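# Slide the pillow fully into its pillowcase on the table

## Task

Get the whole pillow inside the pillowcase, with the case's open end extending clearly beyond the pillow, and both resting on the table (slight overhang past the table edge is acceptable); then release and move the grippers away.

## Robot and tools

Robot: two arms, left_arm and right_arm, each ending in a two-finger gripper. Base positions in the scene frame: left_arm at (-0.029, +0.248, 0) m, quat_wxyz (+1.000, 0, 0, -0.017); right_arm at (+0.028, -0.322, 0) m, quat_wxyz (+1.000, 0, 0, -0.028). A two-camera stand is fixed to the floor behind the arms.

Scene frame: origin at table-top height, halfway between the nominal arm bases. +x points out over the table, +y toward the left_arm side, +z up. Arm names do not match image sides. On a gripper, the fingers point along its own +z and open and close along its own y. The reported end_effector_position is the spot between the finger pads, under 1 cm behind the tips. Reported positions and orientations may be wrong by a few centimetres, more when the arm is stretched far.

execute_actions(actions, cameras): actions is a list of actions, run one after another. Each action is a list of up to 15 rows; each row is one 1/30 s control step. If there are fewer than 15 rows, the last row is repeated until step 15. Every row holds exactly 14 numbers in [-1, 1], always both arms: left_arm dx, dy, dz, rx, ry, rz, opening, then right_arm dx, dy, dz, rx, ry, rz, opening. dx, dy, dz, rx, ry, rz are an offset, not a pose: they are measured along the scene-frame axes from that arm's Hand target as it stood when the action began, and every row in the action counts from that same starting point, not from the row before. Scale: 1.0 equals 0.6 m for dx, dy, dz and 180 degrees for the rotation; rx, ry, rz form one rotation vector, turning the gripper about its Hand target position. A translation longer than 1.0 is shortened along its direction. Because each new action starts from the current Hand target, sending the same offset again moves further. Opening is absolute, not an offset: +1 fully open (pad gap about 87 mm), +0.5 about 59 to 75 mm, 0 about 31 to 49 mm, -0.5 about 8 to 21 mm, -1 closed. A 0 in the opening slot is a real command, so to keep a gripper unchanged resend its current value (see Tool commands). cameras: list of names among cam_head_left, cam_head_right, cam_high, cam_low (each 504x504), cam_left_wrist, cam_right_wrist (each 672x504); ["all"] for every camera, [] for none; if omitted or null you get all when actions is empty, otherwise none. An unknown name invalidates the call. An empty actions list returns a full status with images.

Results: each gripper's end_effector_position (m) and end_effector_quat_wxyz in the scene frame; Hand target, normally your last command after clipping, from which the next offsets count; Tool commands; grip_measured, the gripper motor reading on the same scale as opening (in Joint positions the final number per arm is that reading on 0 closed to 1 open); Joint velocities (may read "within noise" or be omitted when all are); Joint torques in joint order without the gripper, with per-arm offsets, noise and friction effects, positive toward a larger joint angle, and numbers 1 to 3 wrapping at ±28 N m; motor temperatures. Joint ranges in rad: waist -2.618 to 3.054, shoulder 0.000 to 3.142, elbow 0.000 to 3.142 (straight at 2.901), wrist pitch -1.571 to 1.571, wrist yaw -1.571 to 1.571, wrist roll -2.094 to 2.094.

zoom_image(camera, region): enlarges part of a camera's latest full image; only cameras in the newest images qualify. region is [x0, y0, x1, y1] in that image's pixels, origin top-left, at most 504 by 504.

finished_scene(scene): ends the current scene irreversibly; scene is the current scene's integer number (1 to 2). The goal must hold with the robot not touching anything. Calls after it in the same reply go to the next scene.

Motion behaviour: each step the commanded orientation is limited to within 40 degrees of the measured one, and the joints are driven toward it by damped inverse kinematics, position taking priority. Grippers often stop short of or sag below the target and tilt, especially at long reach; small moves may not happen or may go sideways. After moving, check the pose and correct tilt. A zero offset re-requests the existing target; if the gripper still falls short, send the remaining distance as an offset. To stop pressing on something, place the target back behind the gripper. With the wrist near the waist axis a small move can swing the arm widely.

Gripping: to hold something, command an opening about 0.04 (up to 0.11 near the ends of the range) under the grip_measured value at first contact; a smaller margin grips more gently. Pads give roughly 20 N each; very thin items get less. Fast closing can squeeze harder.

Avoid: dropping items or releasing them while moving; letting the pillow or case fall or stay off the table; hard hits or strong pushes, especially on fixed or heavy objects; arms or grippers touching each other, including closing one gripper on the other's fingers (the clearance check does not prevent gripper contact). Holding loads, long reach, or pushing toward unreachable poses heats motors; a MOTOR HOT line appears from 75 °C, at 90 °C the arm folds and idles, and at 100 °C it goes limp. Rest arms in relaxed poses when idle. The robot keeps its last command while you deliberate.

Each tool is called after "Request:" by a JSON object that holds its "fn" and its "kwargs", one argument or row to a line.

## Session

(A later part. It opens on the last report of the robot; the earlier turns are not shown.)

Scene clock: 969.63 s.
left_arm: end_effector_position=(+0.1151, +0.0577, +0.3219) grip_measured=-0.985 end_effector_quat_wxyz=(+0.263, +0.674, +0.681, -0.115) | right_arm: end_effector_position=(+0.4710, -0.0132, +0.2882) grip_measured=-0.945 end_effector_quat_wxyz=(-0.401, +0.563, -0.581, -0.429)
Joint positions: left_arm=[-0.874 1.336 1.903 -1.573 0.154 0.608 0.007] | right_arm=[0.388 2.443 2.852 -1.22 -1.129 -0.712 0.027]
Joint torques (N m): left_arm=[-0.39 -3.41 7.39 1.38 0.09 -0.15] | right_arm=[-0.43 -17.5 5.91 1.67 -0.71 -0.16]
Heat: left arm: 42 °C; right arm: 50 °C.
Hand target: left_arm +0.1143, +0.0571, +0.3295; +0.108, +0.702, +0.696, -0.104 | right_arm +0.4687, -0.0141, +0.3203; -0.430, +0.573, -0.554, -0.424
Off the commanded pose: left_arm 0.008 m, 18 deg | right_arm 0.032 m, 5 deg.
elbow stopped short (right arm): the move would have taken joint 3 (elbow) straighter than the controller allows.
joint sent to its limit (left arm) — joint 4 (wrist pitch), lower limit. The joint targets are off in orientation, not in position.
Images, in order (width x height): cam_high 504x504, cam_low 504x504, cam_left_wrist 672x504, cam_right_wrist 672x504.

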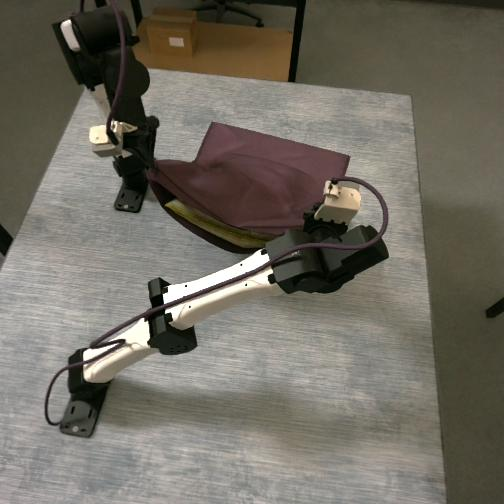

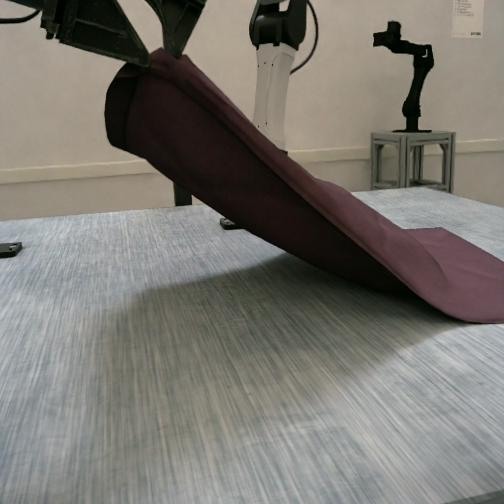

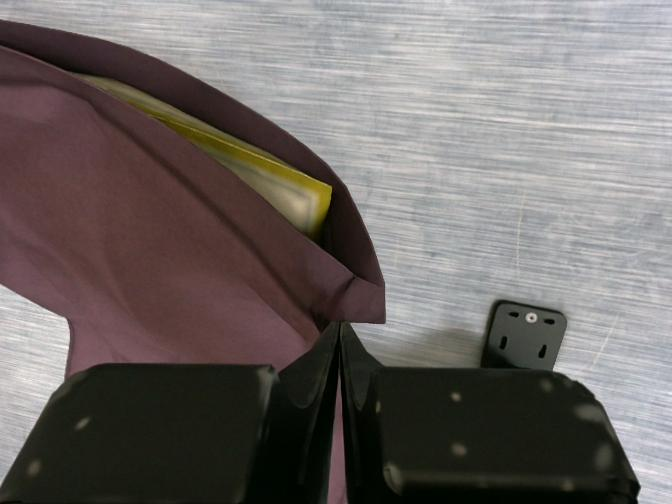

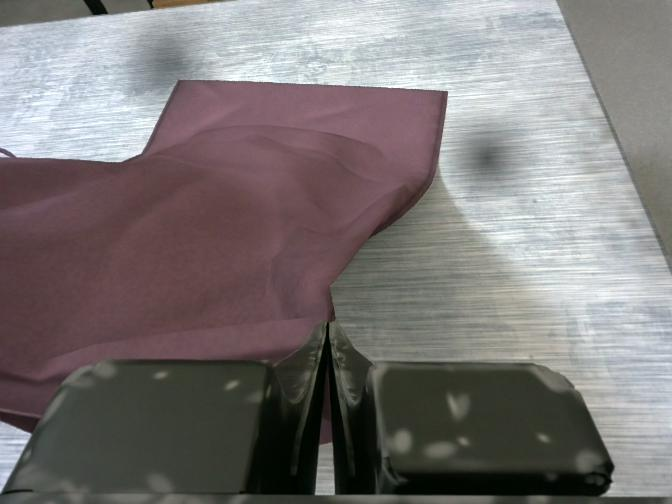

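Request:
{"fn": "execute_actions", "kwargs": {
  "actions": [
    [[0,0.02,0.02,0,0,0,-1,0,0.02,0.01,0.05,0,0,-1],[0,0.05,0.03,0,0,0,-1,0,0.05,0.01,0.1,0,0,-1]],
    [[0,0.04,0.02,0,0,0,-1,0,0.04,0.02,0.05,0,0,-1],[0,0.08,0.03,0,0,0,-1,0,0.08,0.03,0.1,0,0,-1]],
    [[0,0,0,0,0,0,-1,0,0,0,0,0,0,-1]]
  ],
  "cameras": ["cam_right_wrist","cam_left_wrist","cam_low","cam_high"]
}}

Scene clock: 990.97 s.
left_arm: end_effector_position=(+0.1119, +0.1339, +0.3642) grip_measured=-0.985 end_effector_quat_wxyz=(+0.382, +0.637, +0.667, -0.052) | right_arm: end_effector_position=(+0.4640, +0.0649, +0.3473) grip_measured=-0.945 end_effector_quat_wxyz=(-0.444, +0.562, -0.450, -0.533)
Joint positions: left_arm=[-0.672 1.083 1.88 -1.585 0.136 0.763 0.007] | right_arm=[0.486 2.512 2.852 -0.498 -1.339 -0.174 0.027]
Joint torques (N m): left_arm=[0.25 0.21 4.03 1.76 0.05 -0.01] | right_arm=[-0.31 -13.42 3.96 1.92 -0.15 -0.17]
Motor temperatures (°C): left_arm=[25 40 44 30 22 23 25] | right_arm=[23 53 40 35 24 23 28]
Heat: left arm: 44 °C; right arm: 53 °C.
Hand target: left_arm +0.1143, +0.1351, +0.3654; +0.108, +0.702, +0.696, -0.104 | right_arm +0.4687, +0.0639, +0.3444; -0.586, +0.412, -0.396, -0.575
Off the commanded pose: left_arm 0.003 m, 33 deg | right_arm 0.006 m, 25 deg.
elbow stopped short (right arm): the move would have taken joint 3 (elbow) straighter than the controller allows.
joint read past its limit (left arm) — joint 4 (wrist pitch), lower limit.
joint sent to its limit (left arm) — joint 4 (wrist pitch), lower limit. The joint targets are off in orientation, not in position.
Images, in order (width x height): cam_high 504x504, cam_low 504x504, cam_left_wrist 672x504, cam_right_wrist 672x504.

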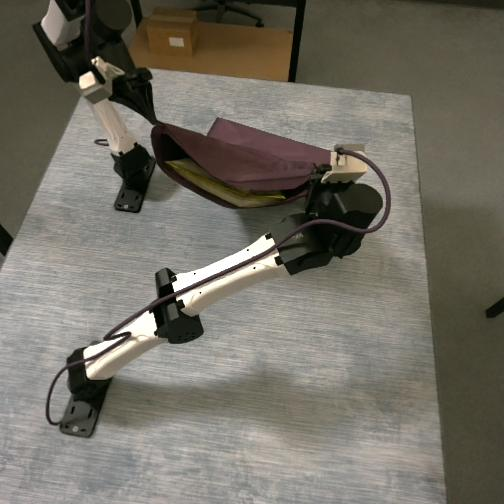

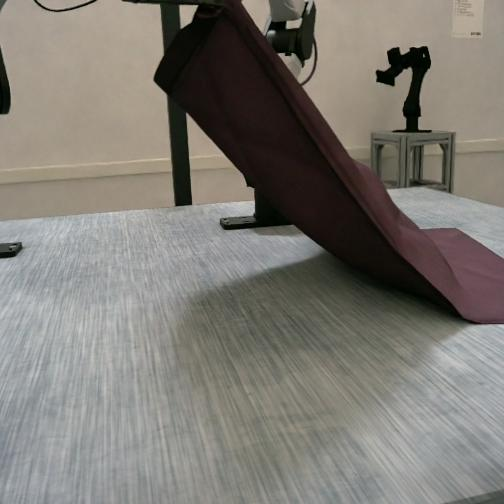

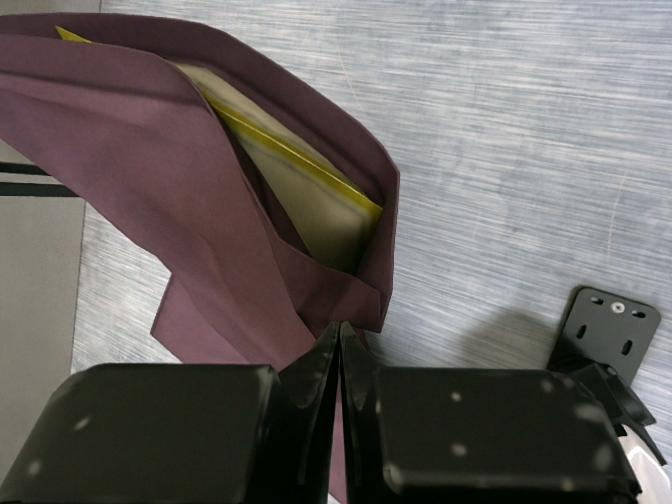

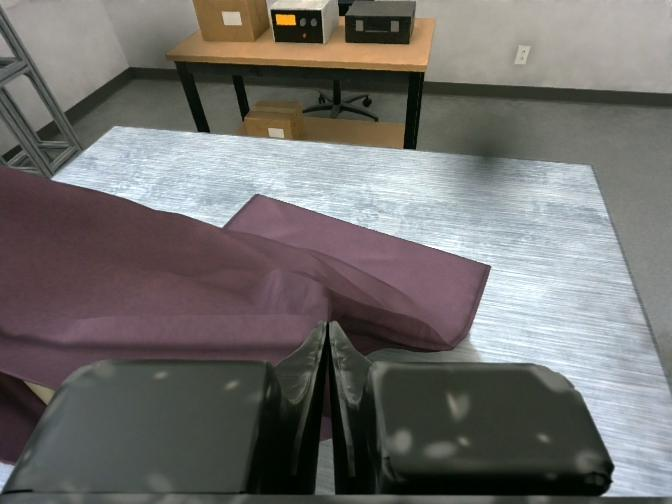

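Request:
{"fn": "execute_actions", "kwargs": {
  "actions": [
    [[0,0.05,0,0,0,0,-1,-0.01,0.05,0,0,0,0,-1],[0,0.1,0.01,0,0,0,-1,-0.03,0.1,0,0,0,0,-1]],
    [[0,0.04,0,0,0,0,-1,0,0.04,0,0,0,0,-1],[0,0.07,0,0,0,0,-1,0,0.07,0,0,0,0,-1]],
    [[0,0,-0.05,0,0,0,-1,0,0,-0.05,0,0,0,-1],[0,0,-0.05,0,0,0,-1,0,0,-0.05,0,0,0,-1],[0,0,0,0,0,0,-1,0,0,0,0,0,0,-1]],
    [[0,0,-0.05,0,0,0,-1,0,0,-0.05,0,0,0,-1],[0,0,-0.05,0,0,0,-1,0,0,-0.05,0,0,0,-1],[0,0,0,0,0,0,-1,0,0,0,0,0,0,-1]]
  ],
  "cameras": ["cam_right_wrist","cam_left_wrist","cam_low","cam_high"]
}}

Scene clock: 1005.20 s.
left_arm: end_effector_position=(+0.1118, +0.2362, +0.3588) grip_measured=-0.986 end_effector_quat_wxyz=(+0.377, +0.613, +0.677, +0.151) | right_arm: end_effector_position=(+0.4484, +0.1638, +0.3160) grip_measured=-0.945 end_effector_quat_wxyz=(+0.515, -0.469, +0.431, +0.573)
Joint positions: left_arm=[-0.273 0.866 1.727 -1.596 0.036 1.148 0.007] | right_arm=[0.665 2.394 2.17 0.597 -1.026 0.334 0.027]
Joint torques (N m): left_arm=[0.75 2.52 6.54 1.97 0.1 0] | right_arm=[0.44 -18.93 4.98 1.73 0.58 -0.15]
Heat: left arm: 43 °C; right arm: 54 °C.
Hand target: left_arm +0.1143, +0.2370, +0.3715; +0.146, +0.695, +0.700, -0.076 | right_arm +0.4506, +0.1660, +0.3443; +0.586, -0.412, +0.396, +0.575
Off the commanded pose: left_arm 0.013 m, 39 deg; orientation clipped at the end of an earlier action of this call | right_arm 0.029 m, 11 deg.
joint read past its limit (left arm) — joint 4 (wrist pitch), lower limit.
joint sent to its limit (left arm) — joint 4 (wrist pitch), lower limit. The joint targets are off in orientation, not in position.
Images, in order (width x height): cam_high 504x504, cam_low 504x504, cam_left_wrist 672x504, cam_right_wrist 672x504.

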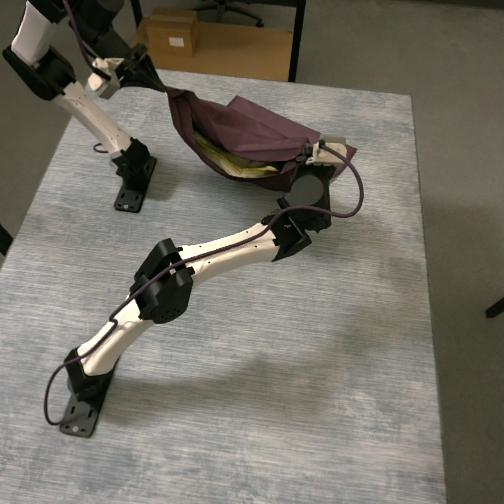

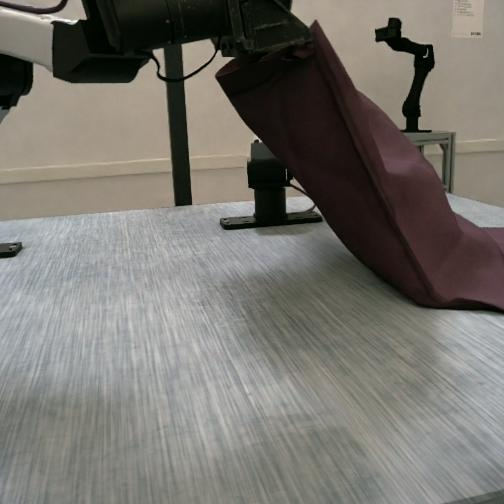

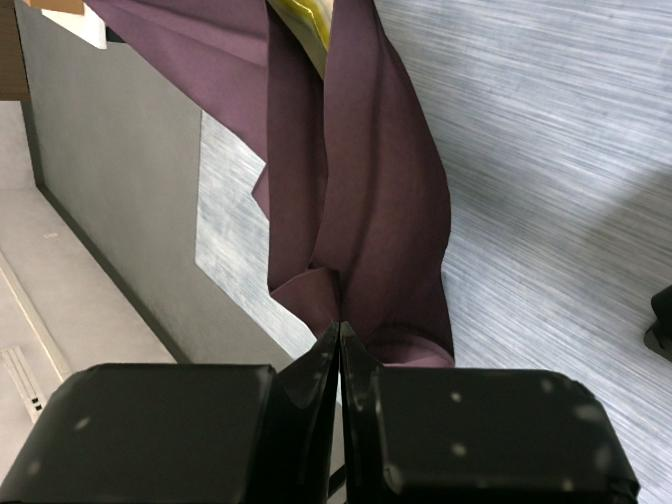

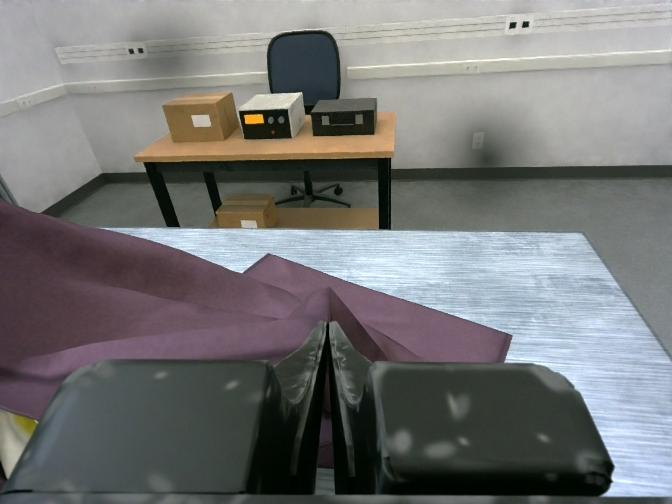

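Request:
{"fn": "zoom_image", "kwargs": {
  "camera": "cam_high",
  "region": [130, 70, 370, 240]
}}

Request:
{"fn": "zoom_image", "kwargs": {
  "camera": "cam_left_wrist",
  "region": [180, 0, 480, 200]
}}

Scaled by 2.100 from the camera's image (finer frame: 720x720).

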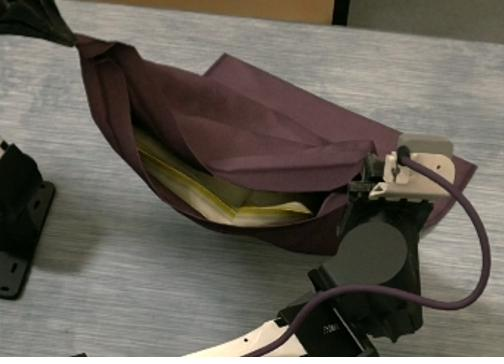

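Scaled by 1.680 from the camera's image (finer frame: 960x720).

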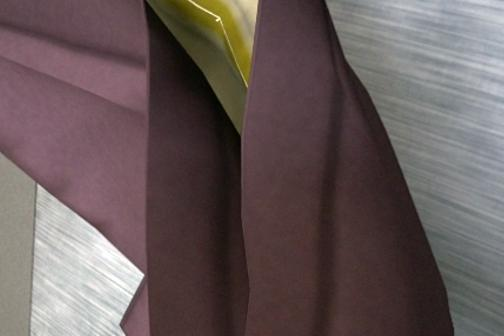

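Request:
{"fn": "execute_actions", "kwargs": {
  "actions": [
    [[0,0,-0.07,0,0,0,-1,0,0,-0.07,0,0,0,-1],[0,0,-0.07,0,0,0,-1,0,0,-0.07,0,0,0,-1],[0,0,-0.07,0,0,0,-1,0,0,-0.07,0,0,0,-1],[0,0,-0.07,0,0,0,-1,0,0,-0.07,0,0,0,-1],[0,0,-0.07,0,0,0,-1,0,0,-0.07,0,0,0,-1],[0,0,-0.07,0,0,0,-1,0,0,-0.07,0,0,0,-1],[0,0,-0.07,0,0,0,-1,0,0,-0.07,0,0,0,-1],[0,0,0,0,0,0,-1,0,0,0,0,0,0,-1]],
    [[0,0,-0.07,0,0,0,-1,0,0,-0.07,0,0,0,-1],[0,0,-0.07,0,0,0,-1,0,0,-0.07,0,0,0,-1],[0,0,-0.07,0,0,0,-1,0,0,-0.07,0,0,0,-1],[0,0,-0.07,0,0,0,-1,0,0,-0.07,0,0,0,-1],[0,0,-0.07,0,0,0,-1,0,0,-0.07,0,0,0,-1],[0,0,-0.07,0,0,0,-1,0,0,-0.07,0,0,0,-1],[0,0,-0.07,0,0,0,-1,0,0,-0.07,0,0,0,-1],[0,0,0,0,0,0,-1,0,0,0,0,0,0,-1]],
    [[0,0,-0.07,0,0,0,-1,0,0,-0.07,0,0,0,-1],[0,0,-0.07,0,0,0,-1,0,0,-0.07,0,0,0,-1],[0,0,-0.07,0,0,0,-1,0,0,-0.07,0,0,0,-1],[0,0,-0.07,0,0,0,-1,0,0,-0.07,0,0,0,-1],[0,0,-0.07,0,0,0,-1,0,0,-0.07,0,0,0,-1],[0,0,-0.07,0,0,0,-1,0,0,-0.07,0,0,0,-1],[0,0,-0.07,0,0,0,-1,0,0,-0.07,0,0,0,-1],[0,0,0,0,0,0,-1,0,0,0,0,0,0,-1]]
  ],
  "cameras": ["cam_left_wrist","cam_low","cam_high"]
}}

Request:
{"fn": "zoom_image", "kwargs": {
  "camera": "cam_high",
  "region": [130, 70, 370, 240]
}}

Scene clock: 1037.87 s.
left_arm: end_effector_position=(+0.1111, +0.2369, +0.3599) grip_measured=-0.986 end_effector_quat_wxyz=(+0.380, +0.613, +0.676, +0.152) | right_arm: end_effector_position=(+0.4528, +0.1655, +0.3095) grip_measured=-0.945 end_effector_quat_wxyz=(+0.562, -0.418, +0.418, +0.578)
Joint positions: left_arm=[-0.251 0.862 1.729 -1.596 0.053 1.166 0.007] | right_arm=[0.678 2.386 2.013 0.877 -0.899 0.422 0.027]
Joint torques (N m): left_arm=[-0.49 3.1 6.32 1.97 0.02 -0.11] | right_arm=[0.72 -16.88 8.57 1.43 0.55 -0.17]
Motor temperatures (°C): left_arm=[24 38 42 35 22 23 26] | right_arm=[23 64 40 36 24 23 28]
Heat: left arm: 42 °C; right arm: 64 °C.
Hand target: left_arm +0.1143, +0.2370, +0.3715; +0.146, +0.695, +0.700, -0.076 | right_arm +0.4506, +0.1660, +0.3442; +0.585, -0.412, +0.396, +0.575
Off the commanded pose: left_arm 0.012 m, 39 deg | right_arm 0.035 m, 4 deg.
joint read past its limit (left arm) — joint 4 (wrist pitch), lower limit.
joint sent to its limit (left arm) — joint 4 (wrist pitch), lower limit. The joint targets are off in orientation, not in position.
Images, in order (width x height): cam_high 504x504, cam_low 504x504, cam_left_wrist 672x504.

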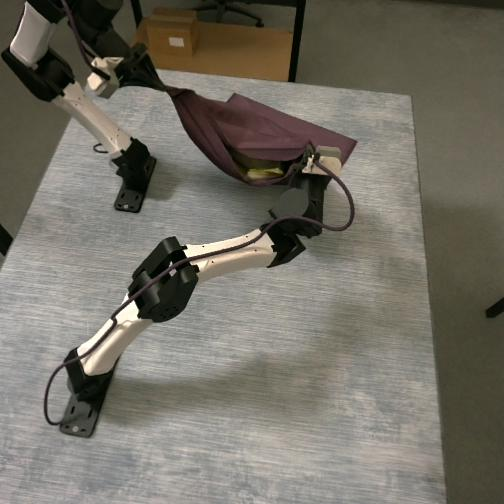

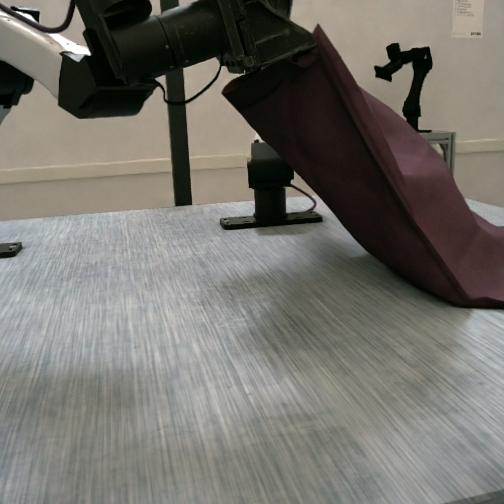

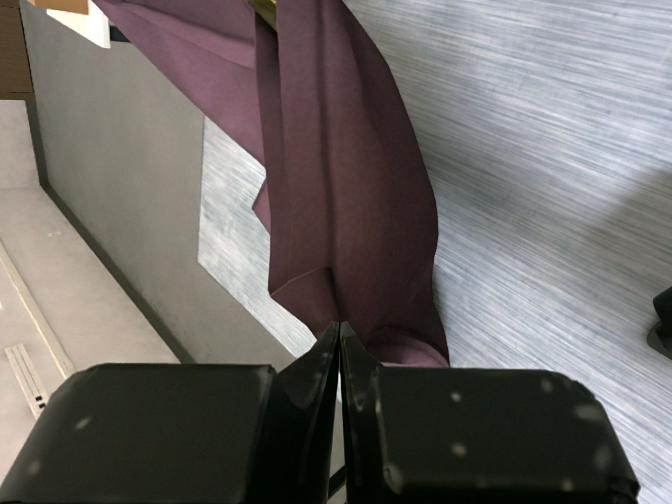

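Scaled by 2.100 from the camera's image (finer frame: 720x720).

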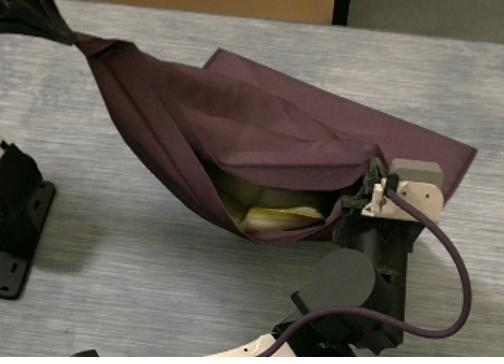

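Request:
{"fn": "execute_actions", "kwargs": {
  "actions": [
    [[0,-0.036,-0.057,0,0,0,-1,0.004,-0.032,-0.052,-0.036,0,0,-1],[0,-0.072,-0.114,0,0,0,-1,0.008,-0.065,-0.105,-0.072,0,0,-1]],
    [[0,-0.036,-0.057,0,0,0,-1,0.004,-0.032,-0.052,-0.036,0,0,-1],[0,-0.072,-0.114,0,0,0,-1,0.008,-0.065,-0.105,-0.072,0,0,-1]],
    [[0,-0.036,-0.057,0,0,0,-1,0.004,-0.032,-0.052,-0.036,0,0,-1],[0,-0.072,-0.114,0,0,0,-1,0.008,-0.065,-0.105,-0.072,0,0,-1]]
  ],
  "cameras": ["cam_left_wrist","cam_low","cam_high"]
}}

Scene clock: 1062.80 s.
left_arm: end_effector_position=(+0.1135, +0.1078, +0.1682) grip_measured=-0.986 end_effector_quat_wxyz=(+0.144, +0.696, +0.699, -0.081) | right_arm: end_effector_position=(+0.4576, +0.0458, +0.1350) grip_measured=-0.945 end_effector_quat_wxyz=(-0.402, +0.570, -0.576, -0.427)
Joint positions: left_arm=[-0.743 1.15 1.165 -1.295 0.162 0.765 0.007] | right_arm=[0.512 2.219 1.783 -0.23 -1.041 -0.561 0.027]
Joint torques (N m): left_arm=[-0.32 -3.14 5.79 1.04 0.07 -0.15] | right_arm=[0.38 -15.05 8.34 1.51 -0.19 -0.33]
Motor temperatures (°C): left_arm=[25 38 43 35 22 23 26] | right_arm=[23 60 43 35 24 23 28]
Heat: left arm: 43 °C; right arm: 60 °C.
Hand target: left_arm +0.1143, +0.1075, +0.1662; +0.146, +0.695, +0.700, -0.076 | right_arm +0.4651, +0.0489, +0.1552; -0.415, +0.584, -0.564, -0.410
Off the commanded pose: left_arm 0.002 m, 1 deg | right_arm 0.022 m, 3 deg.
Images, in order (width x height): cam_high 504x504, cam_low 504x504, cam_left_wrist 672x504.

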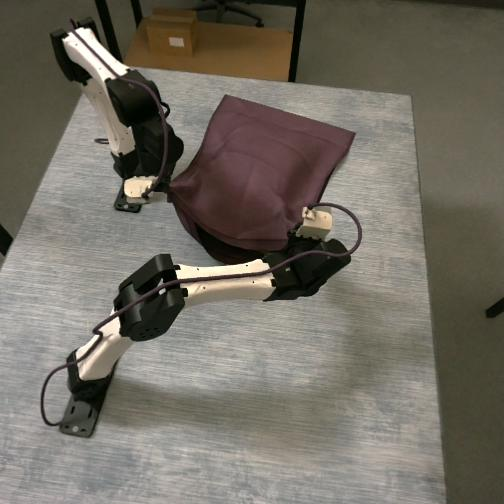

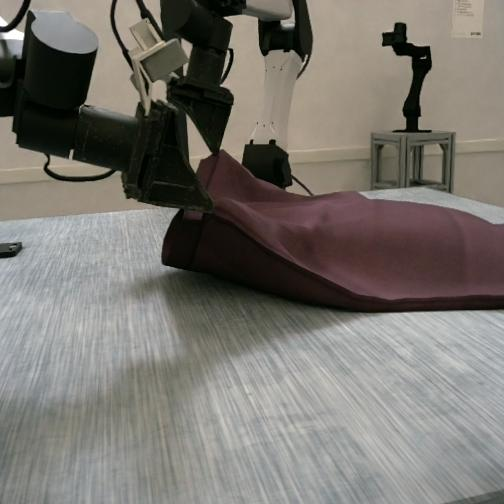

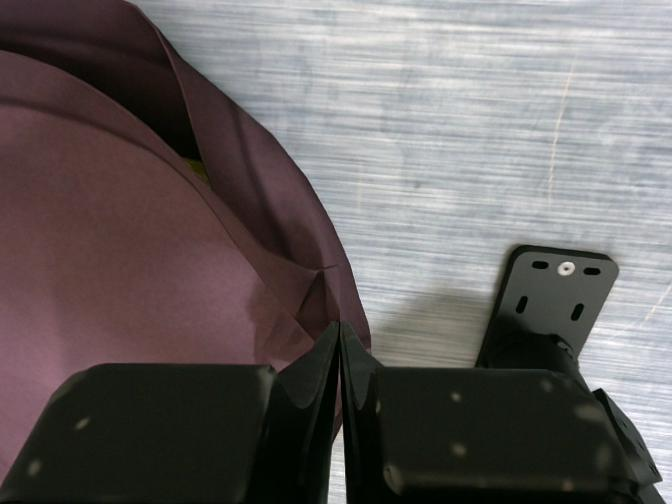

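Request:
{"fn": "execute_actions", "kwargs": {
  "actions": [
    [[0,-0.036,-0.057,0,0,0,-1,0.004,-0.032,-0.052,-0.036,0,0,-1],[0,-0.072,-0.114,0,0,0,-1,0.008,-0.065,-0.105,-0.072,0,0,-1]],
    [[0,-0.036,-0.057,0,0,0,-1,0.004,-0.032,-0.045,-0.036,0,0,-1],[0,-0.072,-0.11,0,0,0,-1,0.008,-0.075,-0.095,-0.072,0,0,-1]]
  ],
  "cameras": ["cam_left_wrist","cam_right_wrist","cam_low","cam_high"]
}}

Scene clock: 1071.10 s.
left_arm: end_effector_position=(+0.1115, +0.0262, +0.0335) grip_measured=-0.986 end_effector_quat_wxyz=(+0.139, +0.697, +0.700, -0.078) | right_arm: end_effector_position=(+0.4674, -0.0319, +0.0373) grip_measured=-0.945 end_effector_quat_wxyz=(-0.276, +0.659, -0.640, -0.284)
Joint positions: left_arm=[-0.996 1.44 0.826 -0.648 0.082 0.523 0.007] | right_arm=[0.462 2.355 1.942 -0.785 -0.742 -1.046 0.027]
Joint torques (N m): left_arm=[-0.29 -4.64 6.83 1.17 0.06 -0.11] | right_arm=[-0.34 -11.99 7.75 0.74 -0.19 -0.33]
Motor temperatures (°C): left_arm=[25 38 42 34 22 23 26] | right_arm=[23 59 44 35 24 23 28]
Heat: left arm: 42 °C; right arm: 59 °C.
Hand target: left_arm +0.1143, +0.0211, +0.0319; +0.146, +0.695, +0.700, -0.076 | right_arm +0.4746, -0.0351, +0.0353; -0.273, +0.662, -0.642, -0.273
Off the commanded pose: left_arm 0.006 m, 1 deg | right_arm 0.008 m, 1 deg.
Images, in order (width x height): cam_high 504x504, cam_low 504x504, cam_left_wrist 672x504, cam_right_wrist 672x504.

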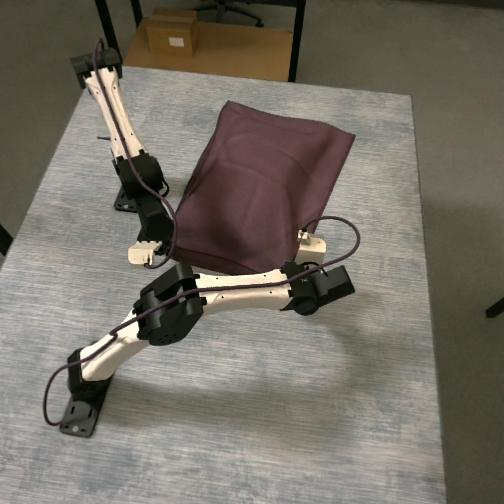

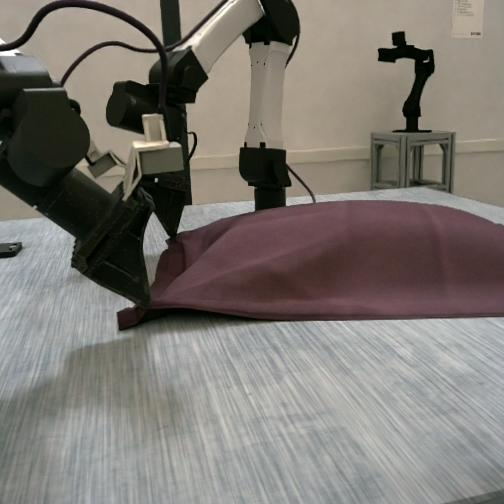

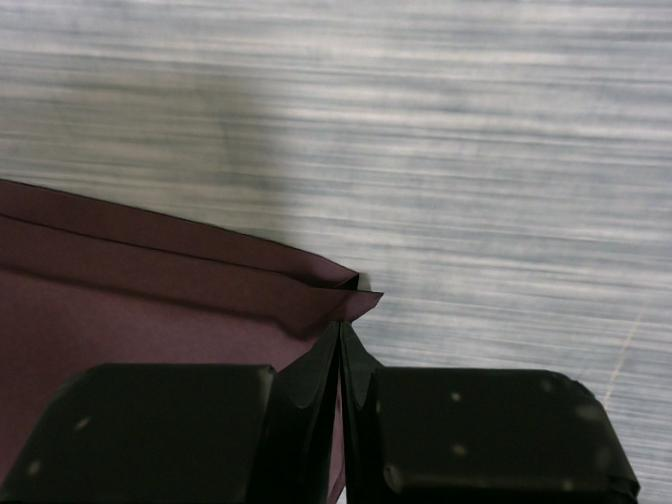

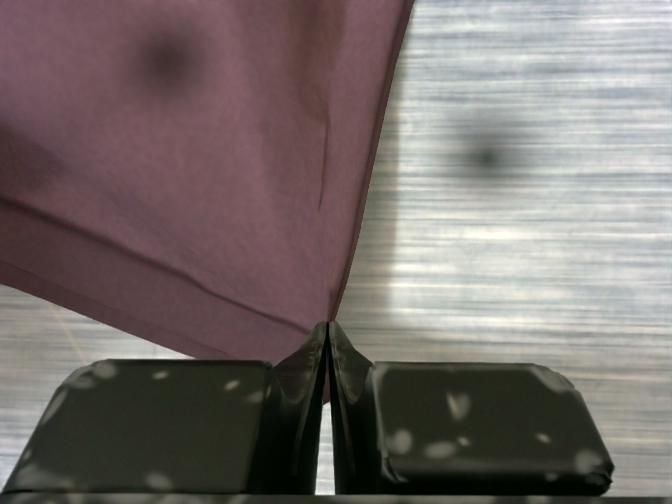

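Request:
{"fn": "execute_actions", "kwargs": {
  "actions": [
    [[0,0,-0.015,0,0,0,-1,0,0,-0.015,0,0,0,-1],[0,0,-0.03,0,0,0,-1,0,0,-0.03,0,0,0,-1],[0,0,-0.03,0,0,0,-0.6,0,0,-0.03,0,0,0,-0.6],[0,0,-0.03,0,0,0,-0.2,0,0,-0.03,0,0,0,-0.2],[0,0,-0.03,0,0,0,0.2,0,0,-0.03,0,0,0,0.2]],
    [[0,0,0.02,0,0,0,0.3,0,0,0.02,0,0,0,0.3],[0,0,0.06,0,0,0,0.3,0,0,0.06,0,0,0,0.3],[0,0,0.12,0,0,0,0.3,0,0,0.12,0,0,0,0.3]],
    [[0,-0.05,0.08,0,0,0,0.3,-0.03,-0.1,0.08,0,0,0,0.3],[0,-0.1,0.16,0,0,0,0.3,-0.06,-0.2,0.16,0,0,0,0.3]]
  ],
  "cameras": ["cam_left_wrist","cam_right_wrist","cam_low","cam_high","cam_head_left"]
}}

Scene clock: 1083.67 s.
left_arm: end_effector_position=(+0.1124, -0.0357, +0.1762) grip_measured=+0.300 end_effector_quat_wxyz=(+0.139, +0.698, +0.698, -0.078) | right_arm: end_effector_position=(+0.4373, -0.1604, +0.1838) grip_measured=+0.300 end_effector_quat_wxyz=(-0.276, +0.655, -0.652, -0.264)
Joint positions: left_arm=[-1.101 1.597 1.55 -1.206 0.05 0.427 0.65] | right_arm=[0.218 2.117 2.163 -1.438 -0.768 -1.34 0.65]
Joint torques (N m): left_arm=[-0.02 -7.19 9.31 0.95 0 -0.14] | right_arm=[0.69 -9.66 7.25 0.42 -0.66 -0.32]
Motor temperatures (°C): left_arm=[24 38 43 33 22 23 26] | right_arm=[23 57 43 34 24 23 28]
Heat: left arm: 43 °C; right arm: 57 °C.
Hand target: left_arm +0.1143, -0.0390, +0.1818; +0.146, +0.695, +0.700, -0.076 | right_arm +0.4387, -0.1551, +0.1854; -0.274, +0.662, -0.642, -0.273
Off the commanded pose: left_arm 0.007 m, 1 deg | right_arm 0.006 m, 2 deg.
Images, in order (width x height): cam_head_left 504x504, cam_high 504x504, cam_low 504x504, cam_left_wrist 672x504, cam_right_wrist 672x504.

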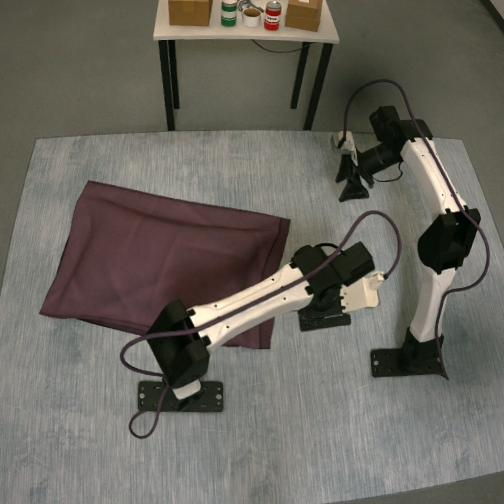

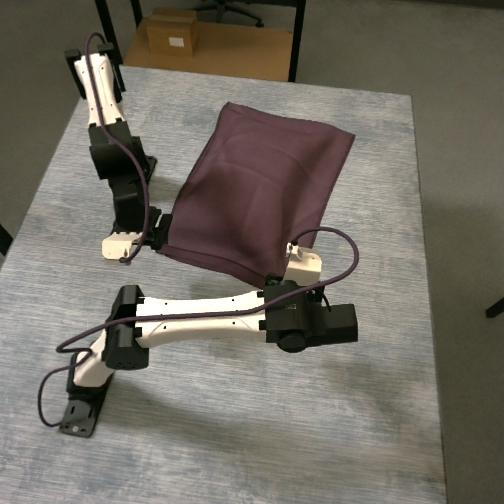

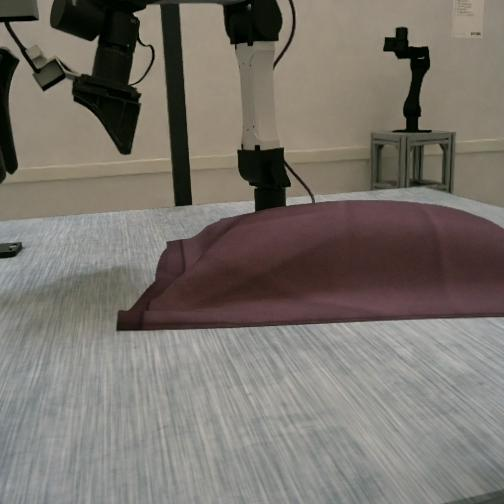

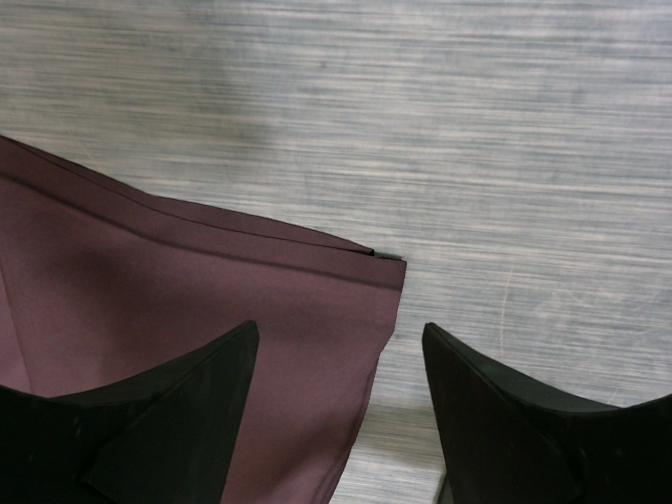

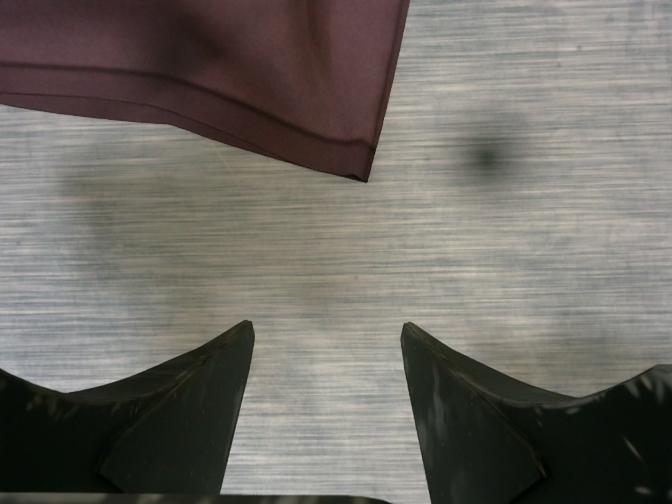

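Request:
{"fn": "finished_scene", "kwargs": {
  "scene": 1
}}

The scene is finished: the task was done.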